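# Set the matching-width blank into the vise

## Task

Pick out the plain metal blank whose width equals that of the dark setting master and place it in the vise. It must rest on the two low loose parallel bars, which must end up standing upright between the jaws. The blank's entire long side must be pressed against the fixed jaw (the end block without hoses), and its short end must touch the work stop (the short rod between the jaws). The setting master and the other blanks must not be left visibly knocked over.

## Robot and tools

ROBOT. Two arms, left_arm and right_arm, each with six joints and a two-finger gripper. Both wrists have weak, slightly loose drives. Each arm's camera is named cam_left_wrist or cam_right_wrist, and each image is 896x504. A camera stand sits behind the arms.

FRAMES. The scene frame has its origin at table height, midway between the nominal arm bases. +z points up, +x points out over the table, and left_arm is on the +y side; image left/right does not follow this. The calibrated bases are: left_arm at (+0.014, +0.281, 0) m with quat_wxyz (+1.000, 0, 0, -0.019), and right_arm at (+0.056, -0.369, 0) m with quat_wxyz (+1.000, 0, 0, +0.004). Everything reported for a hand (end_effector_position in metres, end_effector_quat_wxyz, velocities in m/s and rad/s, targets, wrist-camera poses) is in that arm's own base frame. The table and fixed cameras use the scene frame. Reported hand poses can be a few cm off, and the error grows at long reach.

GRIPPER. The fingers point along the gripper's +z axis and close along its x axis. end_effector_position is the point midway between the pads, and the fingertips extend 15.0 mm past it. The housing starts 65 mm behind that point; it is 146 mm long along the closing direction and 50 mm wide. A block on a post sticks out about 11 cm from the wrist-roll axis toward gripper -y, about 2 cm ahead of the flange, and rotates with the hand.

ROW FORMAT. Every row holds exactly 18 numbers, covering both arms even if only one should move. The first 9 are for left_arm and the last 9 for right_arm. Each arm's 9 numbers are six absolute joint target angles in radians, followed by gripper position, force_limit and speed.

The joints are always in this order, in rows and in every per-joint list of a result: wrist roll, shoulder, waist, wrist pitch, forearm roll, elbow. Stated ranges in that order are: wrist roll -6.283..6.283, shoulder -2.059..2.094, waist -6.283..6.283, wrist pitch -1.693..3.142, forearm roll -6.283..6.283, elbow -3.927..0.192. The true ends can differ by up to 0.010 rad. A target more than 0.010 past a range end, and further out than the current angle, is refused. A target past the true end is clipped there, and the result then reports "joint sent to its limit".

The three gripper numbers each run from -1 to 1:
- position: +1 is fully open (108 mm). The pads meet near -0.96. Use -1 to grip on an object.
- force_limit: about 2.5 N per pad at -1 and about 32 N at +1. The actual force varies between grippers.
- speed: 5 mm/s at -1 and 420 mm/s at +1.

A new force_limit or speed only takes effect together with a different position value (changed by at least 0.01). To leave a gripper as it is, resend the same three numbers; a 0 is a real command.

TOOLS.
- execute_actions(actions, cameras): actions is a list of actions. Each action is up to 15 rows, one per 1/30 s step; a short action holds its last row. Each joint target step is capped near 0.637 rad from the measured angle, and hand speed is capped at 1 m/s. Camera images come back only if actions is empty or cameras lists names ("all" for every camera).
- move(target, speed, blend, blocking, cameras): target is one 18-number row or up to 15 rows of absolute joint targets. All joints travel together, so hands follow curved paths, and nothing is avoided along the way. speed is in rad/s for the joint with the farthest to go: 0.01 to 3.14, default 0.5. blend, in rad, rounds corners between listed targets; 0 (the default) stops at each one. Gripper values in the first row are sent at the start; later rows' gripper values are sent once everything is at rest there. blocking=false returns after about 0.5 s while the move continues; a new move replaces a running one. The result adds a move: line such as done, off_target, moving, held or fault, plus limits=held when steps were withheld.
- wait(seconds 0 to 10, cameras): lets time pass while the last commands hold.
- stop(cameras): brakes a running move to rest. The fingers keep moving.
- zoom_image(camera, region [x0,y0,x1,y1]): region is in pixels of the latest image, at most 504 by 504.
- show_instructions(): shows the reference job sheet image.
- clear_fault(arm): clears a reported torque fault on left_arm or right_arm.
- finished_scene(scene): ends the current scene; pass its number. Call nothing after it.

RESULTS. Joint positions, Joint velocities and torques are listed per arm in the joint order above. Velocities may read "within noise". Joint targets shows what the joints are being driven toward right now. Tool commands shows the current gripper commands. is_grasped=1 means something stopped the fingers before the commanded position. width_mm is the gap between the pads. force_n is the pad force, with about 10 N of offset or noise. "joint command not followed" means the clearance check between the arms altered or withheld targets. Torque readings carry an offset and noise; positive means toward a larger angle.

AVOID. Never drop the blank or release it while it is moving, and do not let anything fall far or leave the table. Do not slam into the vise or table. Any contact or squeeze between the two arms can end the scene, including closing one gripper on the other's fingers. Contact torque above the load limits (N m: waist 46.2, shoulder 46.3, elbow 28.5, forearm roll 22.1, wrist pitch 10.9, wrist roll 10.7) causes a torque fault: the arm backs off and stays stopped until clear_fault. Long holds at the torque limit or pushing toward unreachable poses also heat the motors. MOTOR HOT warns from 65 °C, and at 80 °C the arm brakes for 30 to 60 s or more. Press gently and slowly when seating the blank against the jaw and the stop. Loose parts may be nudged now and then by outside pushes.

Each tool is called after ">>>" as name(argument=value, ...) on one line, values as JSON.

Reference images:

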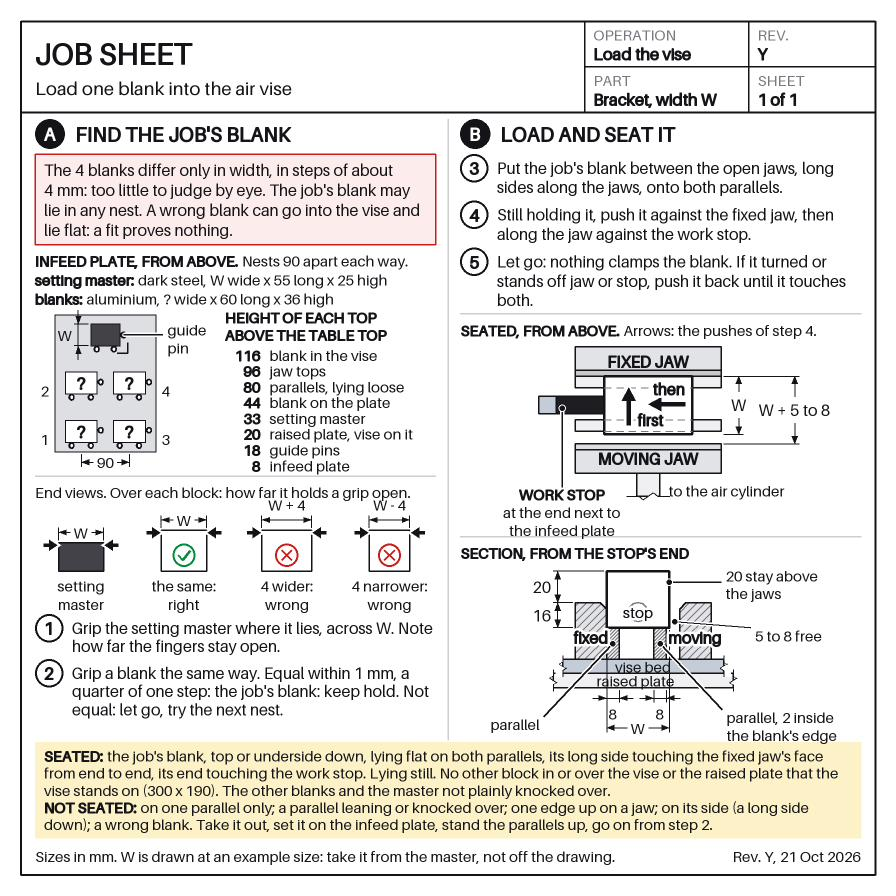

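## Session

>>> execute_actions(actions=[])

Scene clock: 0.00 s.
left_arm: end_effector_position=(+0.4462, +0.2991, +0.2383) width_mm=108.10 is_grasped=0 force_n=0.00 end_effector_quat_wxyz=(-0.542, +0.640, +0.459, +0.294) | right_arm: end_effector_position=(+0.2210, -0.1397, +0.2973) width_mm=108.10 is_grasped=0 force_n=0.00 end_effector_quat_wxyz=(-0.103, +0.022, +0.947, +0.302)
Joint names: [wrist roll, shoulder, waist, wrist pitch, forearm roll, elbow]
Joint positions: left_arm=[0.492 0.255 0.155 1.384 1.414 -1.062] | right_arm=[-1.564 -0.275 -0.832 1.887 0.27 -1.02]
Joint velocities: within noise
Joint torques (N m): no reading
Joint targets: left_arm=[0.492 0.255 0.155 1.384 1.414 -1.062] | right_arm=[-1.564 -0.275 -0.832 1.887 0.270 -1.020]
Tool commands: left_gripper/position=+1.0 left_gripper/force_limit=+1.0 left_gripper/speed=+1.0 right_gripper/position=+1.0 right_gripper/force_limit=+1.0 right_gripper/speed=+1.0

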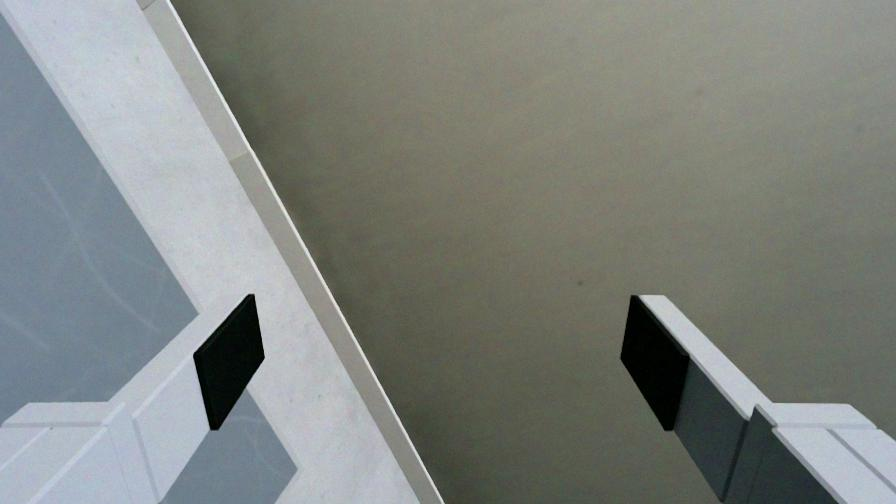

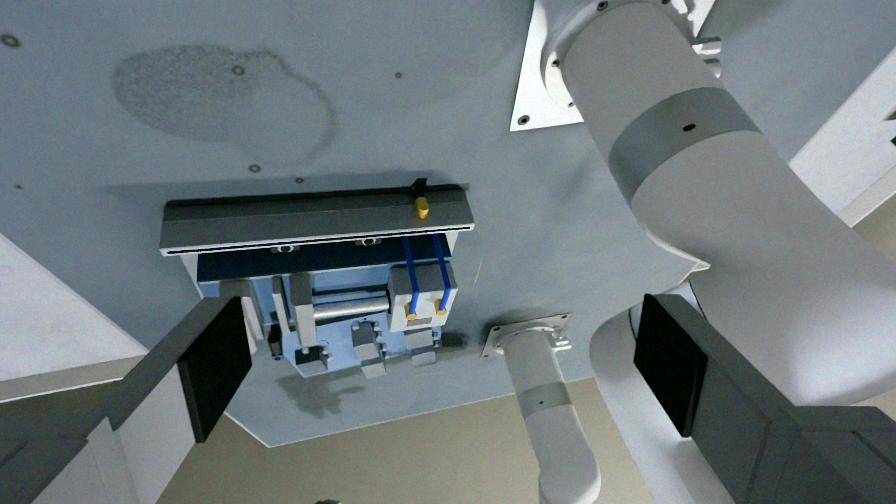

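>>> move(target=[0.492,0.005,1.6,1.384,1.414,-1.062,1,1,1,0.172,0.278,0.957,1.1246,0,-1.4026,0.13,-0.5,0], speed=1.0, cameras=["cam_right_wrist"])

Scene clock: 8.70 s.
left_arm: end_effector_position=(-0.2406, +0.4720, +0.3598) width_mm=108.10 is_grasped=0 force_n=0.00 end_effector_quat_wxyz=(-0.621, +0.100, +0.776, -0.042) | right_arm: end_effector_position=(+0.3156, +0.4479, +0.2000) width_mm=60.15 is_grasped=0 force_n=0.00 end_effector_quat_wxyz=(+0.000, +0.000, +1.000, +0.000)
Joint names: [wrist roll, shoulder, waist, wrist pitch, forearm roll, elbow]
Joint positions: left_arm=[0.492 0.005 1.6 1.384 1.414 -1.062] | right_arm=[0.172 0.278 0.957 1.125 0 -1.403]
Joint torques (N m): left_arm=[1.49 -34.55 6.12 0.76 -0.25 -15.76] | right_arm=[1.48 -29.16 5.16 -6.12 -3.4 -22.96]
Joint targets: left_arm=[0.492 0.005 1.600 1.384 1.414 -1.062] | right_arm=[0.172 0.278 0.957 1.125 0.000 -1.403]
move: done
Images, in order (width x height): cam_right_wrist 896x504.

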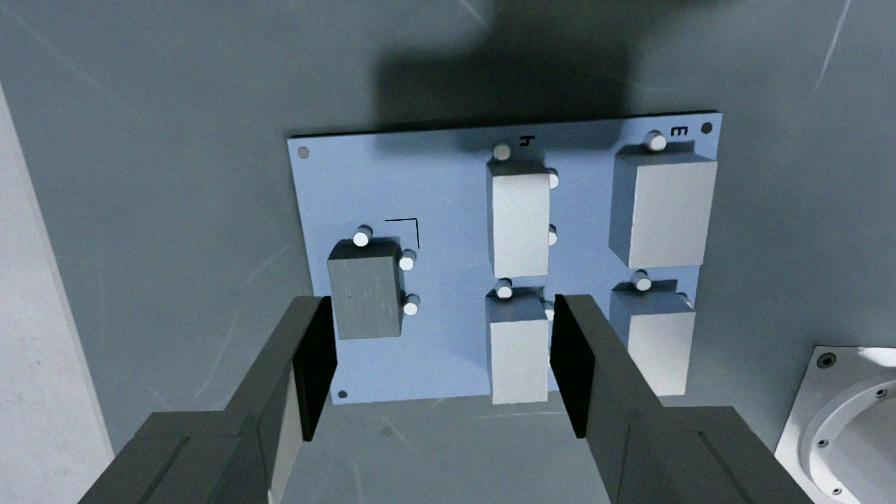

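>>> move(target=[0.492,0.005,1.6,1.384,1.414,-1.062,1,1,1,0.114,0.6906,0.957,1.0169,0,-1.7075,0.23,-0.5,0], speed=0.8, cameras=["cam_right_wrist"])

Scene clock: 24.33 s.
left_arm: end_effector_position=(-0.2406, +0.4720, +0.3598) width_mm=108.10 is_grasped=0 force_n=0.00 end_effector_quat_wxyz=(-0.621, +0.100, +0.776, -0.042) | right_arm: end_effector_position=(+0.3632, +0.5154, +0.0901) width_mm=65.65 is_grasped=0 force_n=0.00 end_effector_quat_wxyz=(+0.000, -0.029, +1.000, +0.000)
Joint names: [wrist roll, shoulder, waist, wrist pitch, forearm roll, elbow]
Joint positions: left_arm=[0.492 0.005 1.6 1.384 1.414 -1.062] | right_arm=[0.114 0.69 0.957 1.017 0 -1.707]
Joint torques (N m): left_arm=[1.48 -34.35 6.09 -0.74 0.43 -13.91] | right_arm=[-1.48 -37.77 4.7 -6.12 -3.08 -22.48]
Joint targets: left_arm=[0.492 0.005 1.600 1.384 1.414 -1.062] | right_arm=[0.114 0.691 0.957 1.017 0.000 -1.708]
move: done
Images, in order (width x height): cam_right_wrist 896x504.

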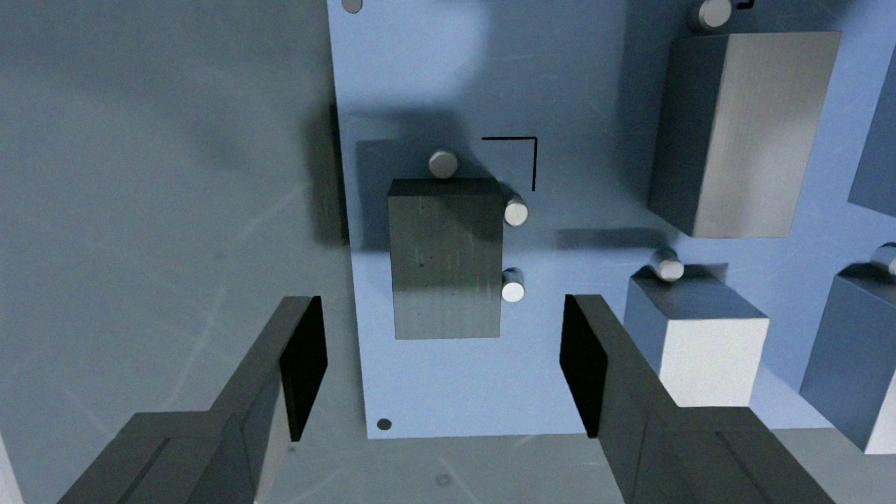

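>>> move(target=[[0.492,0.005,1.6,1.384,1.414,-1.062,1,1,1,0.114,0.7702,0.957,0.910,0,-1.6802,0.23,-0.5,0],[0.492,0.005,1.6,1.384,1.414,-1.062,1,1,1,0.114,0.7702,0.957,0.910,0,-1.6802,-1,-0.7,-0.8]], speed=0.4)

Scene clock: 33.83 s.
left_arm: end_effector_position=(-0.2406, +0.4720, +0.3598) width_mm=108.10 is_grasped=0 force_n=0.00 end_effector_quat_wxyz=(-0.621, +0.100, +0.776, -0.042) | right_arm: end_effector_position=(+0.3631, +0.5154, +0.0369) width_mm=38.72 is_grasped=1 force_n=16.99 end_effector_quat_wxyz=(+0.000, -0.029, +1.000, +0.000)
Joint names: [wrist roll, shoulder, waist, wrist pitch, forearm roll, elbow]
Joint positions: left_arm=[0.492 0.005 1.6 1.384 1.414 -1.062] | right_arm=[0.114 0.77 0.957 0.91 0 -1.68]
Joint torques (N m): left_arm=[1.42 -34.38 6.15 -0.69 1.24 -13.94] | right_arm=[-1.46 -38.41 2.64 -5.88 -2.62 -17.2]
Joint targets: left_arm=[0.492 0.005 1.600 1.384 1.414 -1.062] | right_arm=[0.114 0.770 0.957 0.910 0.000 -1.680]
move: done

>>> move(target=[[0.492,0.005,1.6,1.384,1.414,-1.062,1,1,1,0.114,0.7702,0.957,0.910,0,-1.6802,0.23,-0.5,-0.4],[0.492,0.005,1.6,1.384,1.414,-1.062,1,1,1,0.114,0.6906,0.957,1.0169,0,-1.7075,0.23,-0.5,-0.4],[0.492,0.005,1.6,1.384,1.414,-1.062,1,1,1,0.411,0.5086,1.2538,0.9024,0,-1.411,0.23,-0.5,-0.4]], speed=0.7, cameras=["cam_right_wrist"])

Scene clock: 63.33 s.
left_arm: end_effector_position=(-0.2406, +0.4720, +0.3598) width_mm=108.10 is_grasped=0 force_n=0.00 end_effector_quat_wxyz=(-0.621, +0.100, +0.776, -0.042) | right_arm: end_effector_position=(+0.1803, +0.5493, +0.0900) width_mm=65.65 is_grasped=0 force_n=0.00 end_effector_quat_wxyz=(+0.000, -0.029, +1.000, +0.000)
Joint names: [wrist roll, shoulder, waist, wrist pitch, forearm roll, elbow]
Joint positions: left_arm=[0.492 0.005 1.6 1.384 1.414 -1.062] | right_arm=[0.411 0.509 1.254 0.902 0 -1.411]
Joint torques (N m): left_arm=[1.48 -34.19 5.89 -0.69 2.21 -13.94] | right_arm=[1.37 -45.49 5.03 -6.15 -1.92 -16.21]
Joint targets: left_arm=[0.492 0.005 1.600 1.384 1.414 -1.062] | right_arm=[0.411 0.509 1.254 0.902 0.000 -1.411]
move: done
Images, in order (width x height): cam_right_wrist 896x504.

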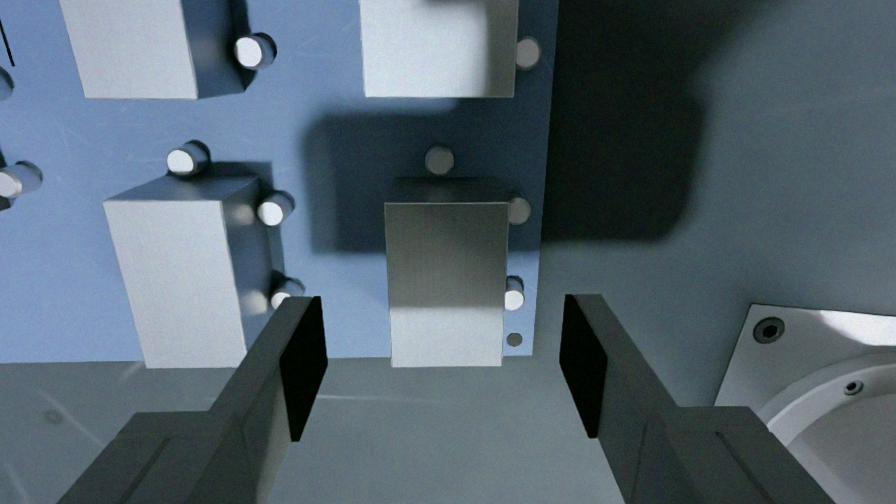

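>>> move(target=[[0.492,0.005,1.6,1.384,1.414,-1.062,1,1,1,0.411,0.5863,1.2538,0.8018,0,-1.3881,0.23,-0.5,-0.4],[0.492,0.005,1.6,1.384,1.414,-1.062,1,1,1,0.411,0.5863,1.2538,0.8018,0,-1.3881,-1,-0.7,-0.7]], speed=0.4, cameras=["cam_right_wrist"])

Scene clock: 73.60 s.
left_arm: end_effector_position=(-0.2406, +0.4720, +0.3598) width_mm=108.10 is_grasped=0 force_n=0.00 end_effector_quat_wxyz=(-0.621, +0.100, +0.776, -0.042) | right_arm: end_effector_position=(+0.1802, +0.5492, +0.0439) width_mm=38.82 is_grasped=1 force_n=19.21 end_effector_quat_wxyz=(+0.000, -0.029, +1.000, +0.000)
Joint names: [wrist roll, shoulder, waist, wrist pitch, forearm roll, elbow]
Joint positions: left_arm=[0.492 0.005 1.6 1.384 1.414 -1.062] | right_arm=[0.411 0.586 1.254 0.802 0 -1.388]
Joint torques (N m): left_arm=[1.46 -34.34 5.93 -0.67 2.43 -13.86] | right_arm=[1.46 -34.2 3.62 -5.8 -1.5 -16.22]
Joint targets: left_arm=[0.492 0.005 1.600 1.384 1.414 -1.062] | right_arm=[0.411 0.586 1.254 0.802 0.000 -1.388]
move: done
Images, in order (width x height): cam_right_wrist 896x504.

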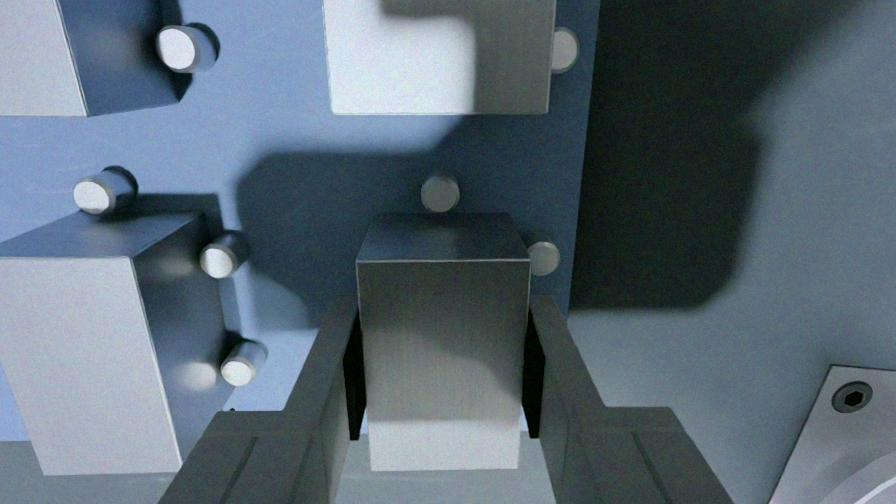

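>>> move(target=[[0.492,0.005,1.6,1.384,1.414,-1.062,1,1,1,0.411,0.5863,1.2538,0.8018,0,-1.3881,-0.98,0.2,-0.7],[0.492,0.005,1.6,1.384,1.414,-1.062,1,1,1,0.411,0.4188,1.2538,1.0678,0,-1.4866,-0.98,0.2,-0.7],[0.492,0.005,1.6,1.384,1.414,-1.062,1,1,1,-0.124,-0.2654,0.6609,1.3266,0,-1.0612,-0.98,0.2,-0.7]], speed=[0.3,0.3,0.8], blend=[0,0.05,0], cameras=["cam_right_wrist"])

>>> zoom_image(camera="cam_right_wrist", region=[310, 0, 610, 300])

Scene clock: 89.30 s.
left_arm: end_effector_position=(-0.2406, +0.4720, +0.3598) width_mm=108.10 is_grasped=0 force_n=0.00 end_effector_quat_wxyz=(-0.621, +0.100, +0.776, -0.042) | right_arm: end_effector_position=(+0.3190, +0.2481, +0.2999) width_mm=38.77 is_grasped=1 force_n=20.46 end_effector_quat_wxyz=(+0.000, +0.000, +1.000, +0.000)
Joint names: [wrist roll, shoulder, waist, wrist pitch, forearm roll, elbow]
Joint positions: left_arm=[0.492 0.005 1.6 1.384 1.414 -1.062] | right_arm=[-0.124 -0.265 0.661 1.327 0 -1.061]
Joint torques (N m): left_arm=[1.46 -34.17 5.86 -0.68 2.44 -13.97] | right_arm=[-1.43 -28.15 -4.86 0.31 -0.97 -19.05]
Joint targets: left_arm=[0.492 0.005 1.600 1.384 1.414 -1.062] | right_arm=[-0.124 -0.265 0.661 1.327 0.000 -1.061]
move: done
Images, in order (width x height): cam_right_wrist 896x504.

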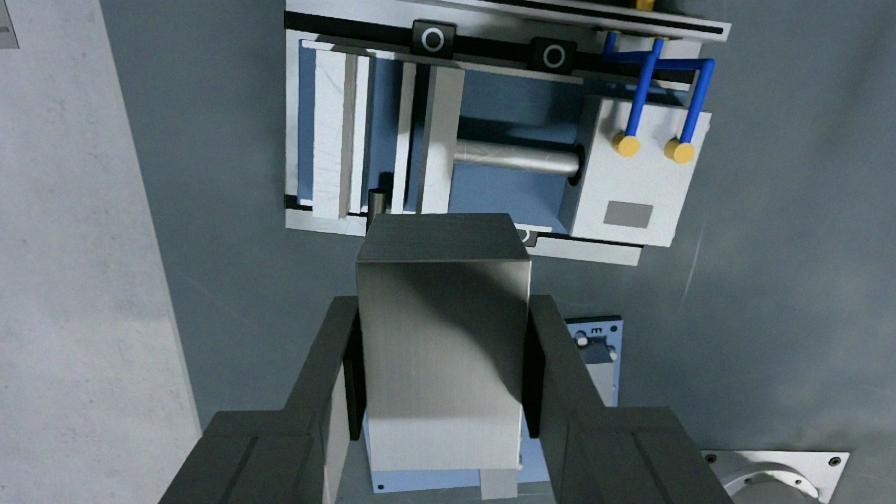

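Scaled by 1.680 from the camera's 896x504 image, which has a finer 1280x720 frame.

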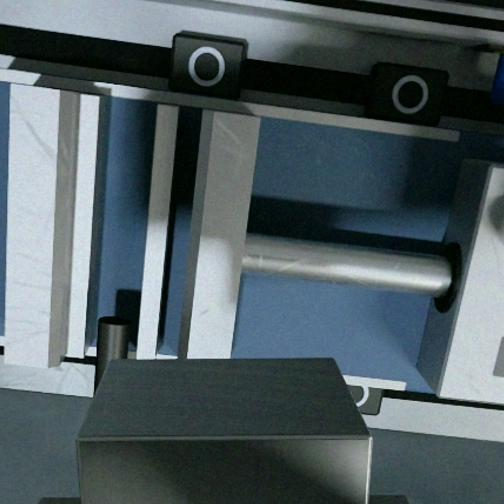

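>>> move(target=[0.492,0.005,1.6,1.384,1.414,-1.062,1,1,1,-0.116,-0.109,0.5578,0.9145,0,-0.8055,-0.98,0.2,-0.7], speed=0.5, cameras=["cam_right_wrist"])

>>> zoom_image(camera="cam_right_wrist", region=[300, 60, 600, 360])

Scene clock: 127.80 s.
left_arm: end_effector_position=(-0.2406, +0.4720, +0.3598) width_mm=108.10 is_grasped=0 force_n=0.00 end_effector_quat_wxyz=(-0.621, +0.100, +0.776, -0.042) | right_arm: end_effector_position=(+0.3537, +0.2207, +0.1601) width_mm=38.77 is_grasped=1 force_n=20.46 end_effector_quat_wxyz=(+0.000, +0.056, +0.998, +0.000)
Joint names: [wrist roll, shoulder, waist, wrist pitch, forearm roll, elbow]
Joint positions: left_arm=[0.492 0.005 1.6 1.384 1.414 -1.062] | right_arm=[-0.116 -0.109 0.558 0.915 0 -0.806]
Joint torques (N m): left_arm=[1.43 -34.08 5.55 -0.68 2.39 -13.93] | right_arm=[0.88 -19.22 -5.1 -6.52 -0.41 -17.49]
Joint targets: left_arm=[0.492 0.005 1.600 1.384 1.414 -1.062] | right_arm=[-0.116 -0.109 0.558 0.915 0.000 -0.806]
move: done
Images, in order (width x height): cam_right_wrist 896x504.

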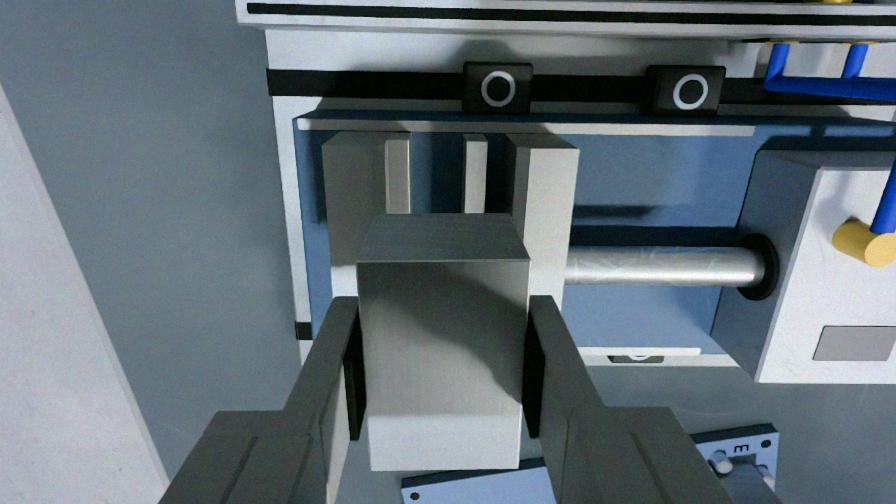

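Scaled by 1.680 from the camera's 896x504 image, which has a finer 1280x720 frame.

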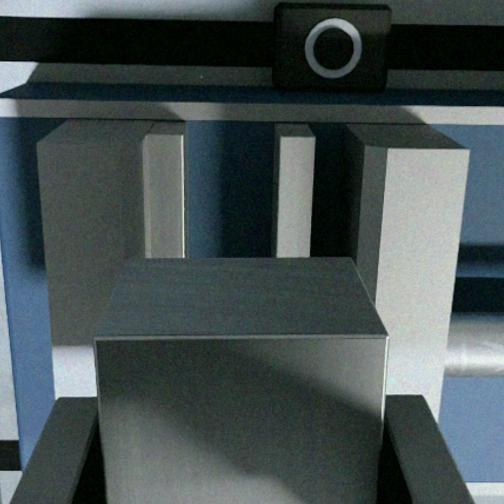

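>>> move(target=[0.492,0.005,1.6,1.384,1.414,-1.062,1,1,1,-0.116,-0.0311,0.5578,0.7816,0,-0.7505,-0.98,0.2,-0.7], speed=0.1, cameras=["cam_right_wrist"])

Scene clock: 149.83 s.
left_arm: end_effector_position=(-0.2406, +0.4720, +0.3598) width_mm=108.10 is_grasped=0 force_n=0.00 end_effector_quat_wxyz=(-0.621, +0.100, +0.776, -0.042) | right_arm: end_effector_position=(+0.3537, +0.2207, +0.1165) width_mm=38.75 is_grasped=1 force_n=20.31 end_effector_quat_wxyz=(+0.000, +0.056, +0.998, +0.000)
Joint names: [wrist roll, shoulder, waist, wrist pitch, forearm roll, elbow]
Joint positions: left_arm=[0.492 0.005 1.6 1.384 1.414 -1.062] | right_arm=[-0.116 -0.031 0.558 0.782 0 -0.751]
Joint torques (N m): left_arm=[1.4 -34.24 5.5 -0.66 2.47 -13.94] | right_arm=[0.87 -19.68 -0.89 -6.49 0.15 -16.51]
Joint targets: left_arm=[0.492 0.005 1.600 1.384 1.414 -1.062] | right_arm=[-0.116 -0.031 0.558 0.782 0.000 -0.750]
move: done
Images, in order (width x height): cam_right_wrist 896x504.

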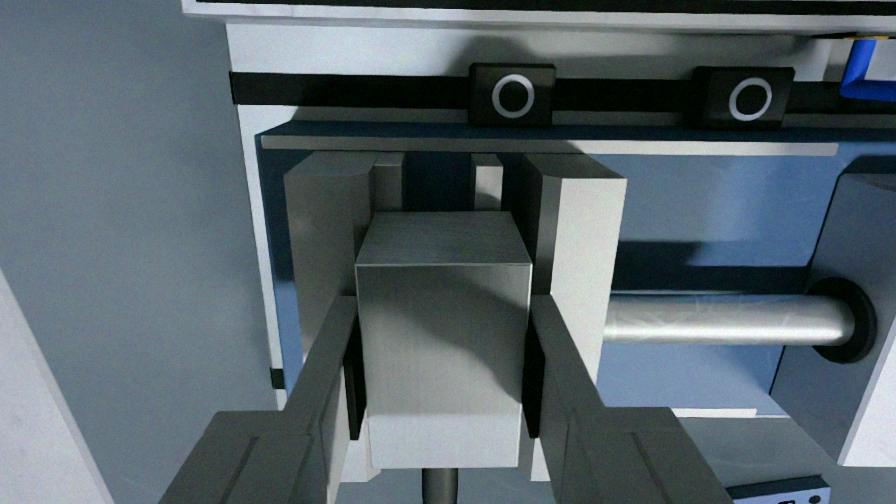

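>>> move(target=[[0.492,0.005,1.6,1.384,1.414,-1.062,1,1,1,-0.116,-0.0311,0.5578,0.7816,0,-0.7505,-1,-0.7,-0.7],[0.492,0.005,1.6,1.384,1.414,-1.062,1,1,1,-0.1212,-0.0224,0.5526,0.7828,0,-0.7604,-1,-0.7,-0.7]], speed=0.03, cameras=["cam_right_wrist"])

Scene clock: 167.77 s.
left_arm: end_effector_position=(-0.2406, +0.4720, +0.3598) width_mm=108.10 is_grasped=0 force_n=0.00 end_effector_quat_wxyz=(-0.621, +0.100, +0.776, -0.042) | right_arm: end_effector_position=(+0.3571, +0.2202, +0.1164) width_mm=41.04 is_grasped=1 force_n=26.34 end_effector_quat_wxyz=(+0.000, +0.056, +0.998, +0.000)
Joint names: [wrist roll, shoulder, waist, wrist pitch, forearm roll, elbow]
Joint positions: left_arm=[0.492 0.005 1.6 1.384 1.414 -1.062] | right_arm=[-0.121 -0.022 0.553 0.783 0 -0.76]
Joint torques (N m): left_arm=[1.4 -34.16 5.48 -0.61 2.45 -14.03] | right_arm=[-2.27 -15.83 -22.98 -11.61 -8.66 -29.01]
Joint targets: left_arm=[0.492 0.005 1.600 1.384 1.414 -1.062] | right_arm=[-0.121 -0.022 0.553 0.783 0.000 -0.760]
move: done
Images, in order (width x height): cam_right_wrist 896x504.

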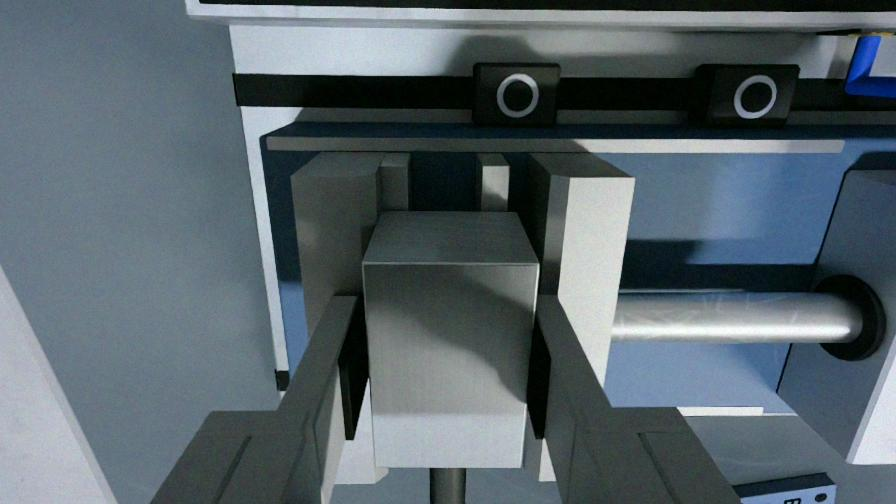

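>>> move(target=[[0.492,0.005,1.6,1.384,1.414,-1.062,1,1,1,-0.1203,-0.0239,0.5535,0.7826,0,-0.7587,-1,-0.7,-0.7],[0.492,0.005,1.6,1.384,1.414,-1.062,1,1,1,-0.1034,-0.0061,0.5704,0.7851,0,-0.7790,-1,-0.7,-0.7]], speed=0.03, cameras=["cam_right_wrist"])

Scene clock: 178.10 s.
left_arm: end_effector_position=(-0.2406, +0.4720, +0.3598) width_mm=108.10 is_grasped=0 force_n=0.00 end_effector_quat_wxyz=(-0.621, +0.100, +0.776, -0.042) | right_arm: end_effector_position=(+0.3575, +0.2293, +0.1164) width_mm=41.06 is_grasped=1 force_n=7.96 end_effector_quat_wxyz=(+0.000, +0.056, +0.998, +0.000)
Joint names: [wrist roll, shoulder, waist, wrist pitch, forearm roll, elbow]
Joint positions: left_arm=[0.492 0.005 1.6 1.384 1.414 -1.062] | right_arm=[-0.103 -0.006 0.57 0.785 0 -0.779]
Joint torques (N m): left_arm=[1.41 -33.94 5.24 -0.59 2.42 -13.97] | right_arm=[1.78 -22.55 3.79 -4.35 2.56 -29.43]
Joint targets: left_arm=[0.492 0.005 1.600 1.384 1.414 -1.062] | right_arm=[-0.103 -0.006 0.570 0.785 0.000 -0.779]
move: done
Images, in order (width x height): cam_right_wrist 896x504.

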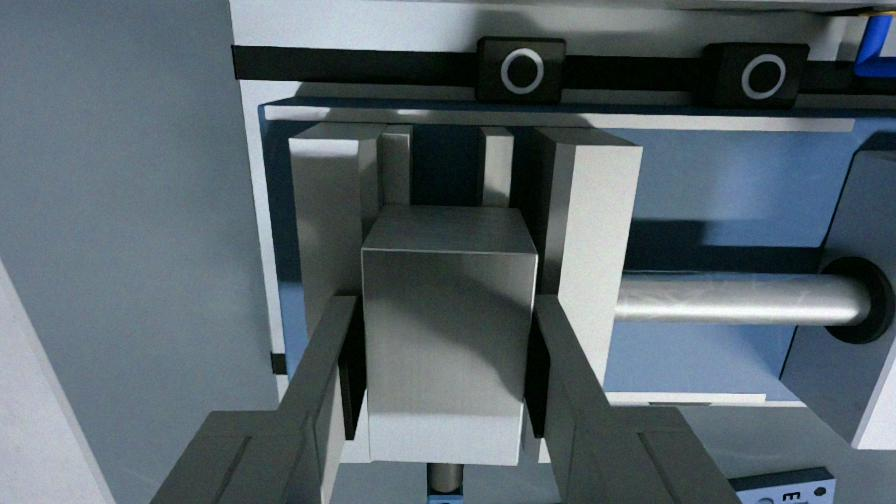

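>>> move(target=[[0.492,0.005,1.6,1.384,1.414,-1.062,1,1,1,-0.1064,-0.0011,0.5674,0.7858,0,-0.7847,-1,-0.7,-0.7]], speed=0.03, cameras=["cam_right_wrist"])

>>> zoom_image(camera="cam_right_wrist", region=[280, 190, 600, 504])

Scene clock: 189.93 s.
left_arm: end_effector_position=(-0.2406, +0.4720, +0.3598) width_mm=108.10 is_grasped=0 force_n=0.00 end_effector_quat_wxyz=(-0.621, +0.100, +0.776, -0.042) | right_arm: end_effector_position=(+0.3593, +0.2290, +0.1162) width_mm=42.24 is_grasped=1 force_n=26.37 end_effector_quat_wxyz=(+0.000, +0.056, +0.998, +0.000)
Joint names: [wrist roll, shoulder, waist, wrist pitch, forearm roll, elbow]
Joint positions: left_arm=[0.492 0.005 1.6 1.384 1.414 -1.062] | right_arm=[-0.106 -0.001 0.567 0.786 0 -0.785]
Joint torques (N m): left_arm=[1.41 -34.19 5.31 -0.64 2.49 -13.96] | right_arm=[-0.91 -20.53 -18.01 -15.64 -5.76 -36.07]
Joint targets: left_arm=[0.492 0.005 1.600 1.384 1.414 -1.062] | right_arm=[-0.106 -0.001 0.567 0.786 0.000 -0.785]
move: done
Images, in order (width x height): cam_right_wrist 896x504.

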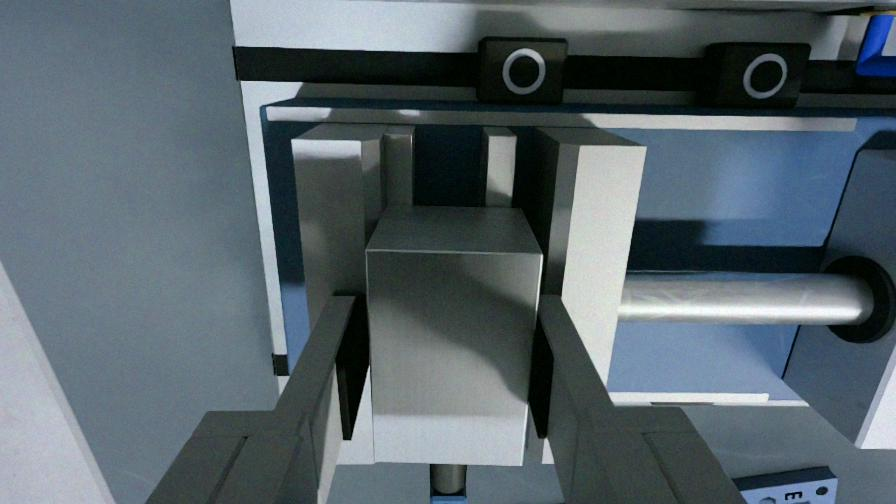

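Scaled by 1.575 from the camera's 896x504 image, which has a finer 1280x720 frame.

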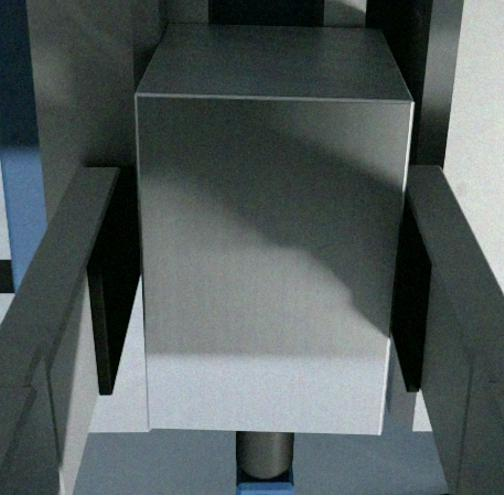

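>>> move(target=[[0.492,0.005,1.6,1.384,1.414,-1.062,1,1,1,-0.0895,-0.0027,0.5683,0.7856,0,-0.7829,-1,-0.7,-0.7],[0.492,0.005,1.6,1.384,1.414,-1.062,1,1,1,-0.0839,0.0032,0.5739,0.7865,0,-0.7897,-1,-0.7,-0.7]], speed=0.03, cameras=["cam_right_wrist"])

Scene clock: 204.10 s.
left_arm: end_effector_position=(-0.2406, +0.4720, +0.3598) width_mm=108.10 is_grasped=0 force_n=0.00 end_effector_quat_wxyz=(-0.621, +0.100, +0.776, -0.042) | right_arm: end_effector_position=(+0.3591, +0.2321, +0.1163) width_mm=42.27 is_grasped=1 force_n=13.99 end_effector_quat_wxyz=(+0.000, +0.064, +0.998, +0.000)
Joint names: [wrist roll, shoulder, waist, wrist pitch, forearm roll, elbow]
Joint positions: left_arm=[0.492 0.005 1.6 1.384 1.414 -1.062] | right_arm=[-0.084 0.003 0.574 0.786 0 -0.79]
Joint torques (N m): left_arm=[1.46 -34.07 5.27 -0.62 2.44 -13.97] | right_arm=[1.7 -25.32 2.5 -13.6 0.77 -36.02]
Joint targets: left_arm=[0.492 0.005 1.600 1.384 1.414 -1.062] | right_arm=[-0.084 0.003 0.574 0.786 0.000 -0.790]
move: done
Images, in order (width x height): cam_right_wrist 896x504.

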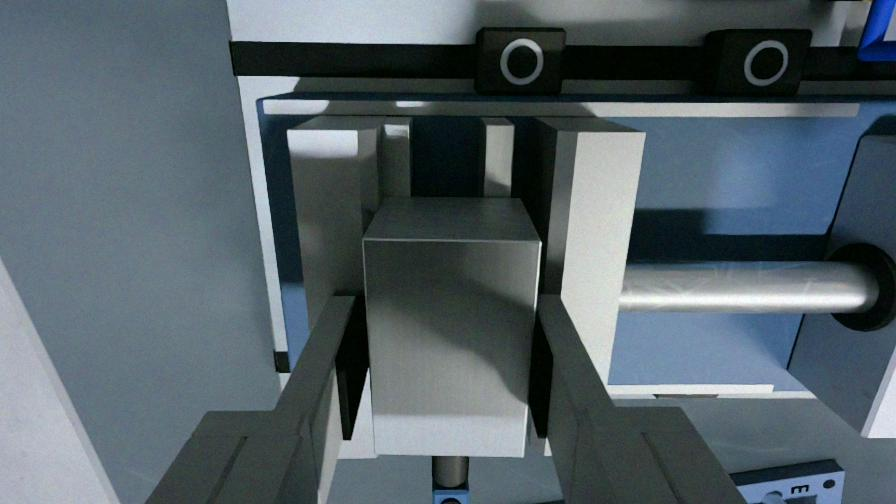

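>>> move(target=[[0.492,0.005,1.6,1.384,1.414,-1.062,1,1,1,-0.0857,0.0062,0.5721,0.7869,0,-0.7931,-1,-0.7,-0.7],[0.492,0.005,1.6,1.384,1.414,-1.062,1,1,1,-0.0839,0.0032,0.5739,0.7865,0,-0.7897,-1,-0.7,-0.7],[0.492,0.005,1.6,1.384,1.414,-1.062,1,1,1,-0.083,0.0017,0.5748,0.7864,0,-0.7881,-0.05,-1,-1],[0.492,0.005,1.6,1.384,1.414,-1.062,1,1,1,-0.083,-0.0762,0.5748,0.9193,0,-0.8431,-0.05,-1,-1]], speed=[0.03,0.03,0.03,0.1], cameras=["cam_right_wrist"])

>>> zoom_image(camera="cam_right_wrist", region=[300, 100, 620, 440])

Scene clock: 223.03 s.
left_arm: end_effector_position=(-0.2406, +0.4720, +0.3598) width_mm=108.10 is_grasped=0 force_n=0.00 end_effector_quat_wxyz=(-0.621, +0.100, +0.776, -0.042) | right_arm: end_effector_position=(+0.3501, +0.2260, +0.1134) width_mm=39.08 is_grasped=1 force_n=15.89 end_effector_quat_wxyz=(-0.019, +0.064, +0.998, -0.014)
Joint names: [wrist roll, shoulder, waist, wrist pitch, forearm roll, elbow]
Joint positions: left_arm=[0.492 0.005 1.6 1.384 1.414 -1.062] | right_arm=[-0.085 0.005 0.573 0.835 0 -0.793]
Joint torques (N m): left_arm=[1.33 -34.09 5.22 -0.65 2.49 -13.96] | right_arm=[0.05 -23.98 -0.96 4.38 -0.16 -12.56]
Joint targets: left_arm=[0.492 0.005 1.600 1.384 1.414 -1.062] | right_arm=[-0.085 0.005 0.573 0.840 0.000 -0.792]
Tool commands: left_gripper/position=+1.0 left_gripper/force_limit=+1.0 left_gripper/speed=+1.0 right_gripper/position=-1.0 right_gripper/force_limit=-0.7 right_gripper/speed=-0.7
TORQUE FAULT: the external load on the wrist pitch of the right arm reached its load limit, and that arm stopped. The contact can be on any part of that arm beyond that joint, not only on its tool. A torque fault puts only its own arm into a fault stop. That arm's remaining commands of this call were not run. The hold on the wrist pitch of that arm was moved back by the arm itself, up to 3 degrees, as the stop began. That arm is still stopped at the end of this call. While its stop runs, that arm, its gripper or tool too, takes no new command.
CLEAR FAULT: the right arm stays stopped (state 4) until you call clear_fault(arm="right_arm").
End effector pose when the fault began: right_arm: position (+0.3597, +0.2321, +0.1162), quat_wxyz (+0.000, +0.064, +0.998, +0.000)
Joint positions when the fault began: right_arm=[-0.085 0.005 0.573 0.787 0 -0.792]
move: fault (right_arm); path passed 0 of 4 targets; target 3's new numbers were not sent; right_arm: the wrist pitch is farthest, 0.085 rad from its target
Images, in order (width x height): cam_right_wrist 896x504.

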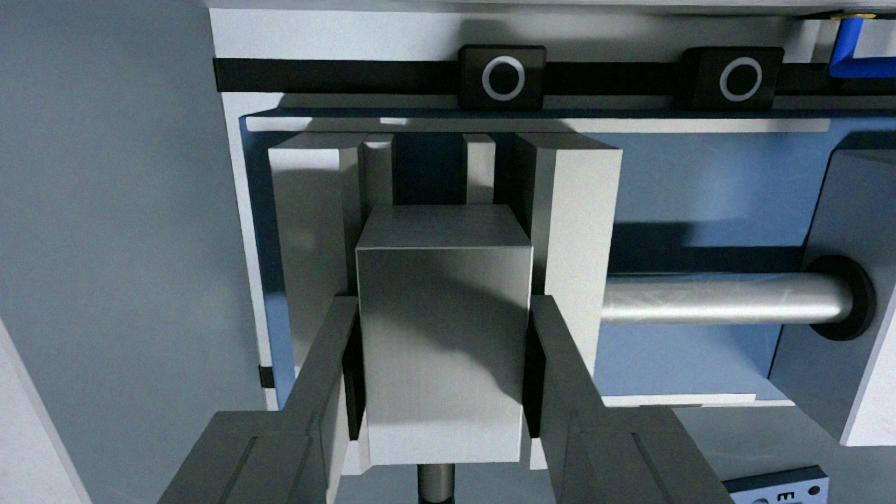

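Scaled by 1.482 from the camera's 896x504 image, which has a finer 1280x720 frame.

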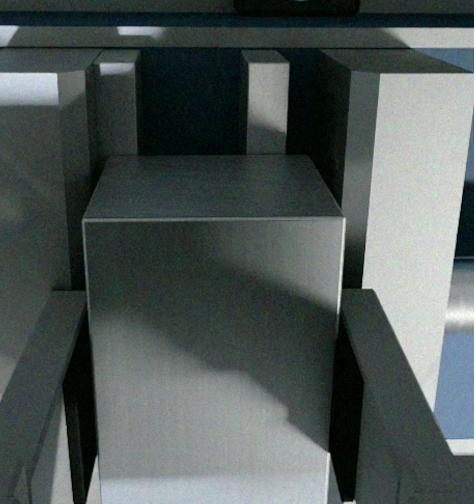

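>>> clear_fault(arm="right_arm")

>>> move(target=[0.492,0.005,1.6,1.384,1.414,-1.062,1,1,1,-0.085,0.005,0.573,0.835,0,-0.793,-0.1,-1,-1], speed=0.03, cameras=["cam_right_wrist"])

Scene clock: 233.37 s.
left_arm: end_effector_position=(-0.2406, +0.4720, +0.3598) width_mm=108.10 is_grasped=0 force_n=0.00 end_effector_quat_wxyz=(-0.621, +0.100, +0.776, -0.042) | right_arm: end_effector_position=(+0.3501, +0.2260, +0.1134) width_mm=39.08 is_grasped=1 force_n=15.91 end_effector_quat_wxyz=(-0.019, +0.064, +0.998, -0.014)
Joint names: [wrist roll, shoulder, waist, wrist pitch, forearm roll, elbow]
Joint positions: left_arm=[0.492 0.005 1.6 1.384 1.414 -1.062] | right_arm=[-0.085 0.005 0.573 0.835 0 -0.793]
Joint torques (N m): left_arm=[1.38 -34.17 5 -0.56 2.46 -13.98] | right_arm=[-0.02 -23.76 -1.04 4.33 -0.15 -12.66]
Joint targets: left_arm=[0.492 0.005 1.600 1.384 1.414 -1.062] | right_arm=[-0.085 0.005 0.573 0.835 0.000 -0.793]
Tool commands: left_gripper/position=+1.0 left_gripper/force_limit=+1.0 left_gripper/speed=+1.0 right_gripper/position=-1.0 right_gripper/force_limit=-0.7 right_gripper/speed=-0.7
TORQUE FAULT, CONTINUED: the right arm's stop, for the torque fault of the wrist pitch that an earlier result reported, is over. The call counts as one of the actions that you can send in this scene. The hold on the wrist pitch of that arm was moved back by the arm itself, up to 3 degrees, as the stop began. That arm's target is now where it stood when the stop ended, not its last command. That arm keeps its grip as last carried out and accepts commands again: back off and push less far.
CLEAR FAULT: your call cleared the right arm's torque fault. If a joint's load stays at its limit, that arm stops again at once.

Scene clock: 233.87 s.
left_arm: end_effector_position=(-0.2406, +0.4720, +0.3598) width_mm=108.10 is_grasped=0 force_n=0.00 end_effector_quat_wxyz=(-0.621, +0.100, +0.776, -0.042) | right_arm: end_effector_position=(+0.3502, +0.2260, +0.1135) width_mm=39.88 is_grasped=0 force_n=-2.45 end_effector_quat_wxyz=(-0.019, +0.064, +0.998, -0.014)
Joint names: [wrist roll, shoulder, waist, wrist pitch, forearm roll, elbow]
Joint positions: left_arm=[0.492 0.005 1.6 1.384 1.414 -1.062] | right_arm=[-0.085 0.005 0.573 0.835 0 -0.793]
Joint torques (N m): left_arm=[1.33 -33.98 5 -0.61 2.45 -14.04] | right_arm=[-0.88 -10.51 -8.24 2.3 -3.5 -8.85]
Joint targets: left_arm=[0.492 0.005 1.600 1.384 1.414 -1.062] | right_arm=[-0.085 0.005 0.573 0.835 0.000 -0.793]
move: done
Images, in order (width x height): cam_right_wrist 896x504.

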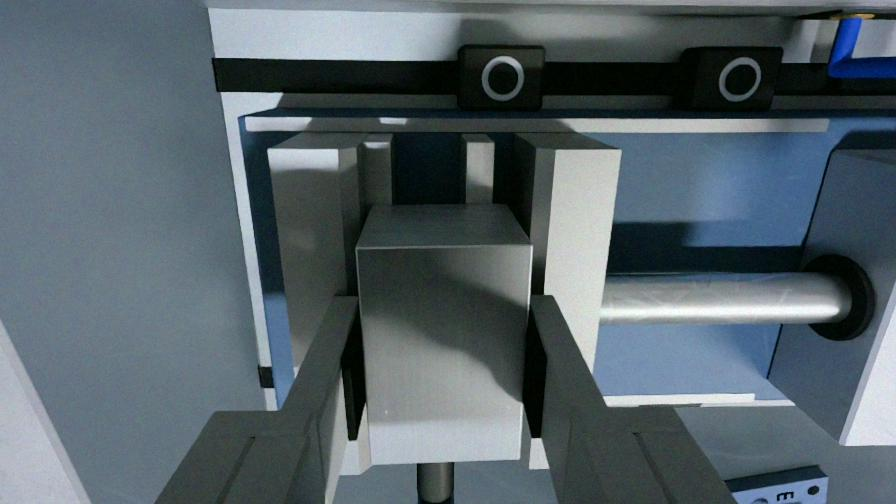

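>>> wait(seconds=1.5)

>>> move(target=[0.492,0.005,1.6,1.384,1.414,-1.062,1,1,1,-0.085,-0.109,0.573,0.9145,0,-0.8055,-0.1,-1,-1], speed=0.1, cameras=["cam_right_wrist"])

>>> zoom_image(camera="cam_right_wrist", region=[300, 100, 620, 440])

Scene clock: 247.80 s.
left_arm: end_effector_position=(-0.2406, +0.4720, +0.3598) width_mm=108.10 is_grasped=0 force_n=0.00 end_effector_quat_wxyz=(-0.621, +0.100, +0.776, -0.042) | right_arm: end_effector_position=(+0.3501, +0.2259, +0.1133) width_mm=39.88 is_grasped=1 force_n=-3.91 end_effector_quat_wxyz=(-0.019, +0.064, +0.998, -0.014)
Joint names: [wrist roll, shoulder, waist, wrist pitch, forearm roll, elbow]
Joint positions: left_arm=[0.492 0.005 1.6 1.384 1.414 -1.062] | right_arm=[-0.085 0.005 0.573 0.835 0 -0.793]
Joint torques (N m): left_arm=[1.35 -33.93 4.93 -0.56 2.42 -13.96] | right_arm=[-0.86 -6.15 -9.02 2.32 -4.13 -6.65]
Joint targets: left_arm=[0.492 0.005 1.600 1.384 1.414 -1.062] | right_arm=[-0.085 0.005 0.573 0.835 0.000 -0.793]
Tool commands: left_gripper/position=+1.0 left_gripper/force_limit=+1.0 left_gripper/speed=+1.0 right_gripper/position=-0.1 right_gripper/force_limit=-1.0 right_gripper/speed=-1.0
wait: 1.50 s; at rest from the start

Scene clock: 249.27 s.
left_arm: end_effector_position=(-0.2406, +0.4720, +0.3598) width_mm=108.10 is_grasped=0 force_n=0.00 end_effector_quat_wxyz=(-0.621, +0.100, +0.776, -0.042) | right_arm: end_effector_position=(+0.3503, +0.2260, +0.1600) width_mm=39.88 is_grasped=1 force_n=0.00 end_effector_quat_wxyz=(+0.000, +0.064, +0.998, +0.000)
Joint names: [wrist roll, shoulder, waist, wrist pitch, forearm roll, elbow]
Joint positions: left_arm=[0.492 0.005 1.6 1.384 1.414 -1.062] | right_arm=[-0.085 -0.109 0.573 0.914 0 -0.805]
Joint torques (N m): left_arm=[1.39 -33.94 4.93 -0.62 2.42 -14] | right_arm=[-0.91 -30.02 4.92 0.52 2.2 -21.81]
Joint targets: left_arm=[0.492 0.005 1.600 1.384 1.414 -1.062] | right_arm=[-0.085 -0.109 0.573 0.915 0.000 -0.806]
move: done
Images, in order (width x height): cam_right_wrist 896x504.

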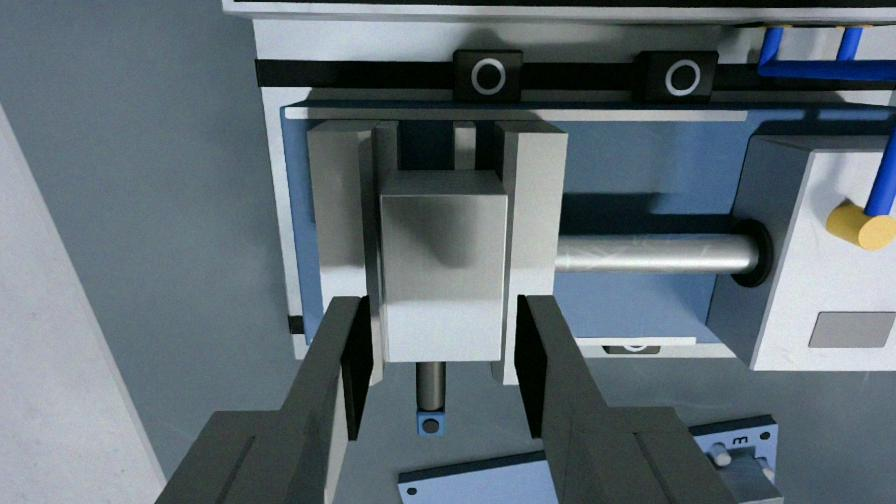

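Scaled by 1.482 from the camera's 896x504 image, which has a finer 1280x720 frame.

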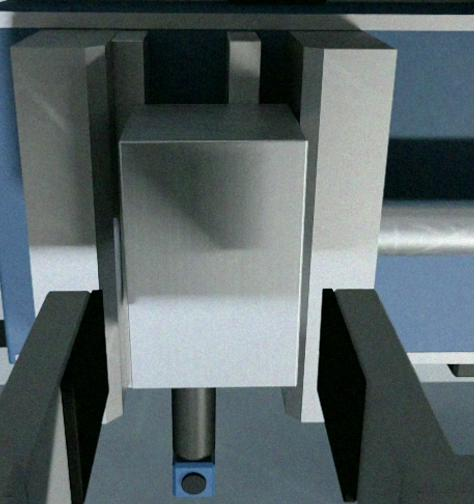

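>>> move(target=[[0.492,0.005,1.6,1.384,1.414,-1.062,1,1,1,-0.085,-0.109,0.573,0.9145,0,-0.8055,0,-0.5,-0.6],[0.492,0.005,1.6,1.384,1.414,-1.062,1,1,1,-0.085,-0.032,0.573,0.783,0,-0.751,0,-0.5,-0.6],[0.492,0.005,1.6,1.384,1.414,-1.062,1,1,1,-0.085,-0.032,0.573,0.783,0,-0.751,-1,-0.7,-0.7]], speed=0.12)

>>> move(target=[0.492,0.005,1.6,1.384,1.414,-1.062,1,1,1,-0.0949,-0.0156,0.5631,0.7854,0,-0.7697,-1,-0.7,-0.7], speed=0.03, cameras=["cam_right_wrist"])

Scene clock: 276.63 s.
left_arm: end_effector_position=(-0.2406, +0.4720, +0.3598) width_mm=108.10 is_grasped=0 force_n=0.00 end_effector_quat_wxyz=(-0.621, +0.100, +0.776, -0.042) | right_arm: end_effector_position=(+0.3503, +0.2260, +0.1170) width_mm=38.74 is_grasped=1 force_n=24.20 end_effector_quat_wxyz=(+0.000, +0.064, +0.998, +0.000)
Joint names: [wrist roll, shoulder, waist, wrist pitch, forearm roll, elbow]
Joint positions: left_arm=[0.492 0.005 1.6 1.384 1.414 -1.062] | right_arm=[-0.085 -0.032 0.573 0.783 0 -0.751]
Joint torques (N m): left_arm=[1.33 -33.96 4.81 -0.58 2.42 -13.9] | right_arm=[-0.86 -19.15 3.65 -5.67 2.24 -16.26]
Joint targets: left_arm=[0.492 0.005 1.600 1.384 1.414 -1.062] | right_arm=[-0.085 -0.032 0.573 0.783 0.000 -0.751]
move: done

Scene clock: 277.67 s.
left_arm: end_effector_position=(-0.2406, +0.4720, +0.3598) width_mm=108.10 is_grasped=0 force_n=0.00 end_effector_quat_wxyz=(-0.621, +0.100, +0.776, -0.042) | right_arm: end_effector_position=(+0.3566, +0.2252, +0.1168) width_mm=39.99 is_grasped=1 force_n=26.36 end_effector_quat_wxyz=(+0.000, +0.064, +0.998, +0.000)
Joint names: [wrist roll, shoulder, waist, wrist pitch, forearm roll, elbow]
Joint positions: left_arm=[0.492 0.005 1.6 1.384 1.414 -1.062] | right_arm=[-0.095 -0.016 0.563 0.786 0 -0.77]
Joint torques (N m): left_arm=[1.37 -33.91 4.82 -0.55 2.48 -14.09] | right_arm=[-0.92 -7.21 -21.98 -17.04 -8.77 -23.17]
Joint targets: left_arm=[0.492 0.005 1.600 1.384 1.414 -1.062] | right_arm=[-0.095 -0.016 0.563 0.785 0.000 -0.770]
move: done
Images, in order (width x height): cam_right_wrist 896x504.

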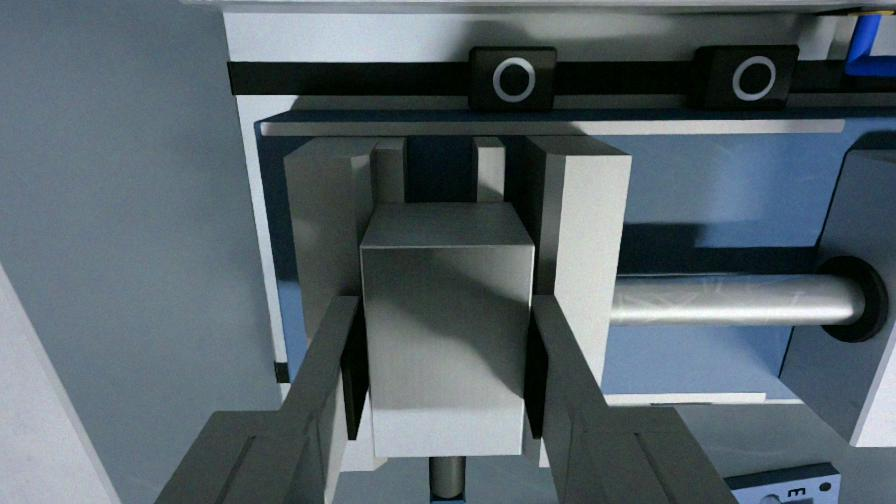

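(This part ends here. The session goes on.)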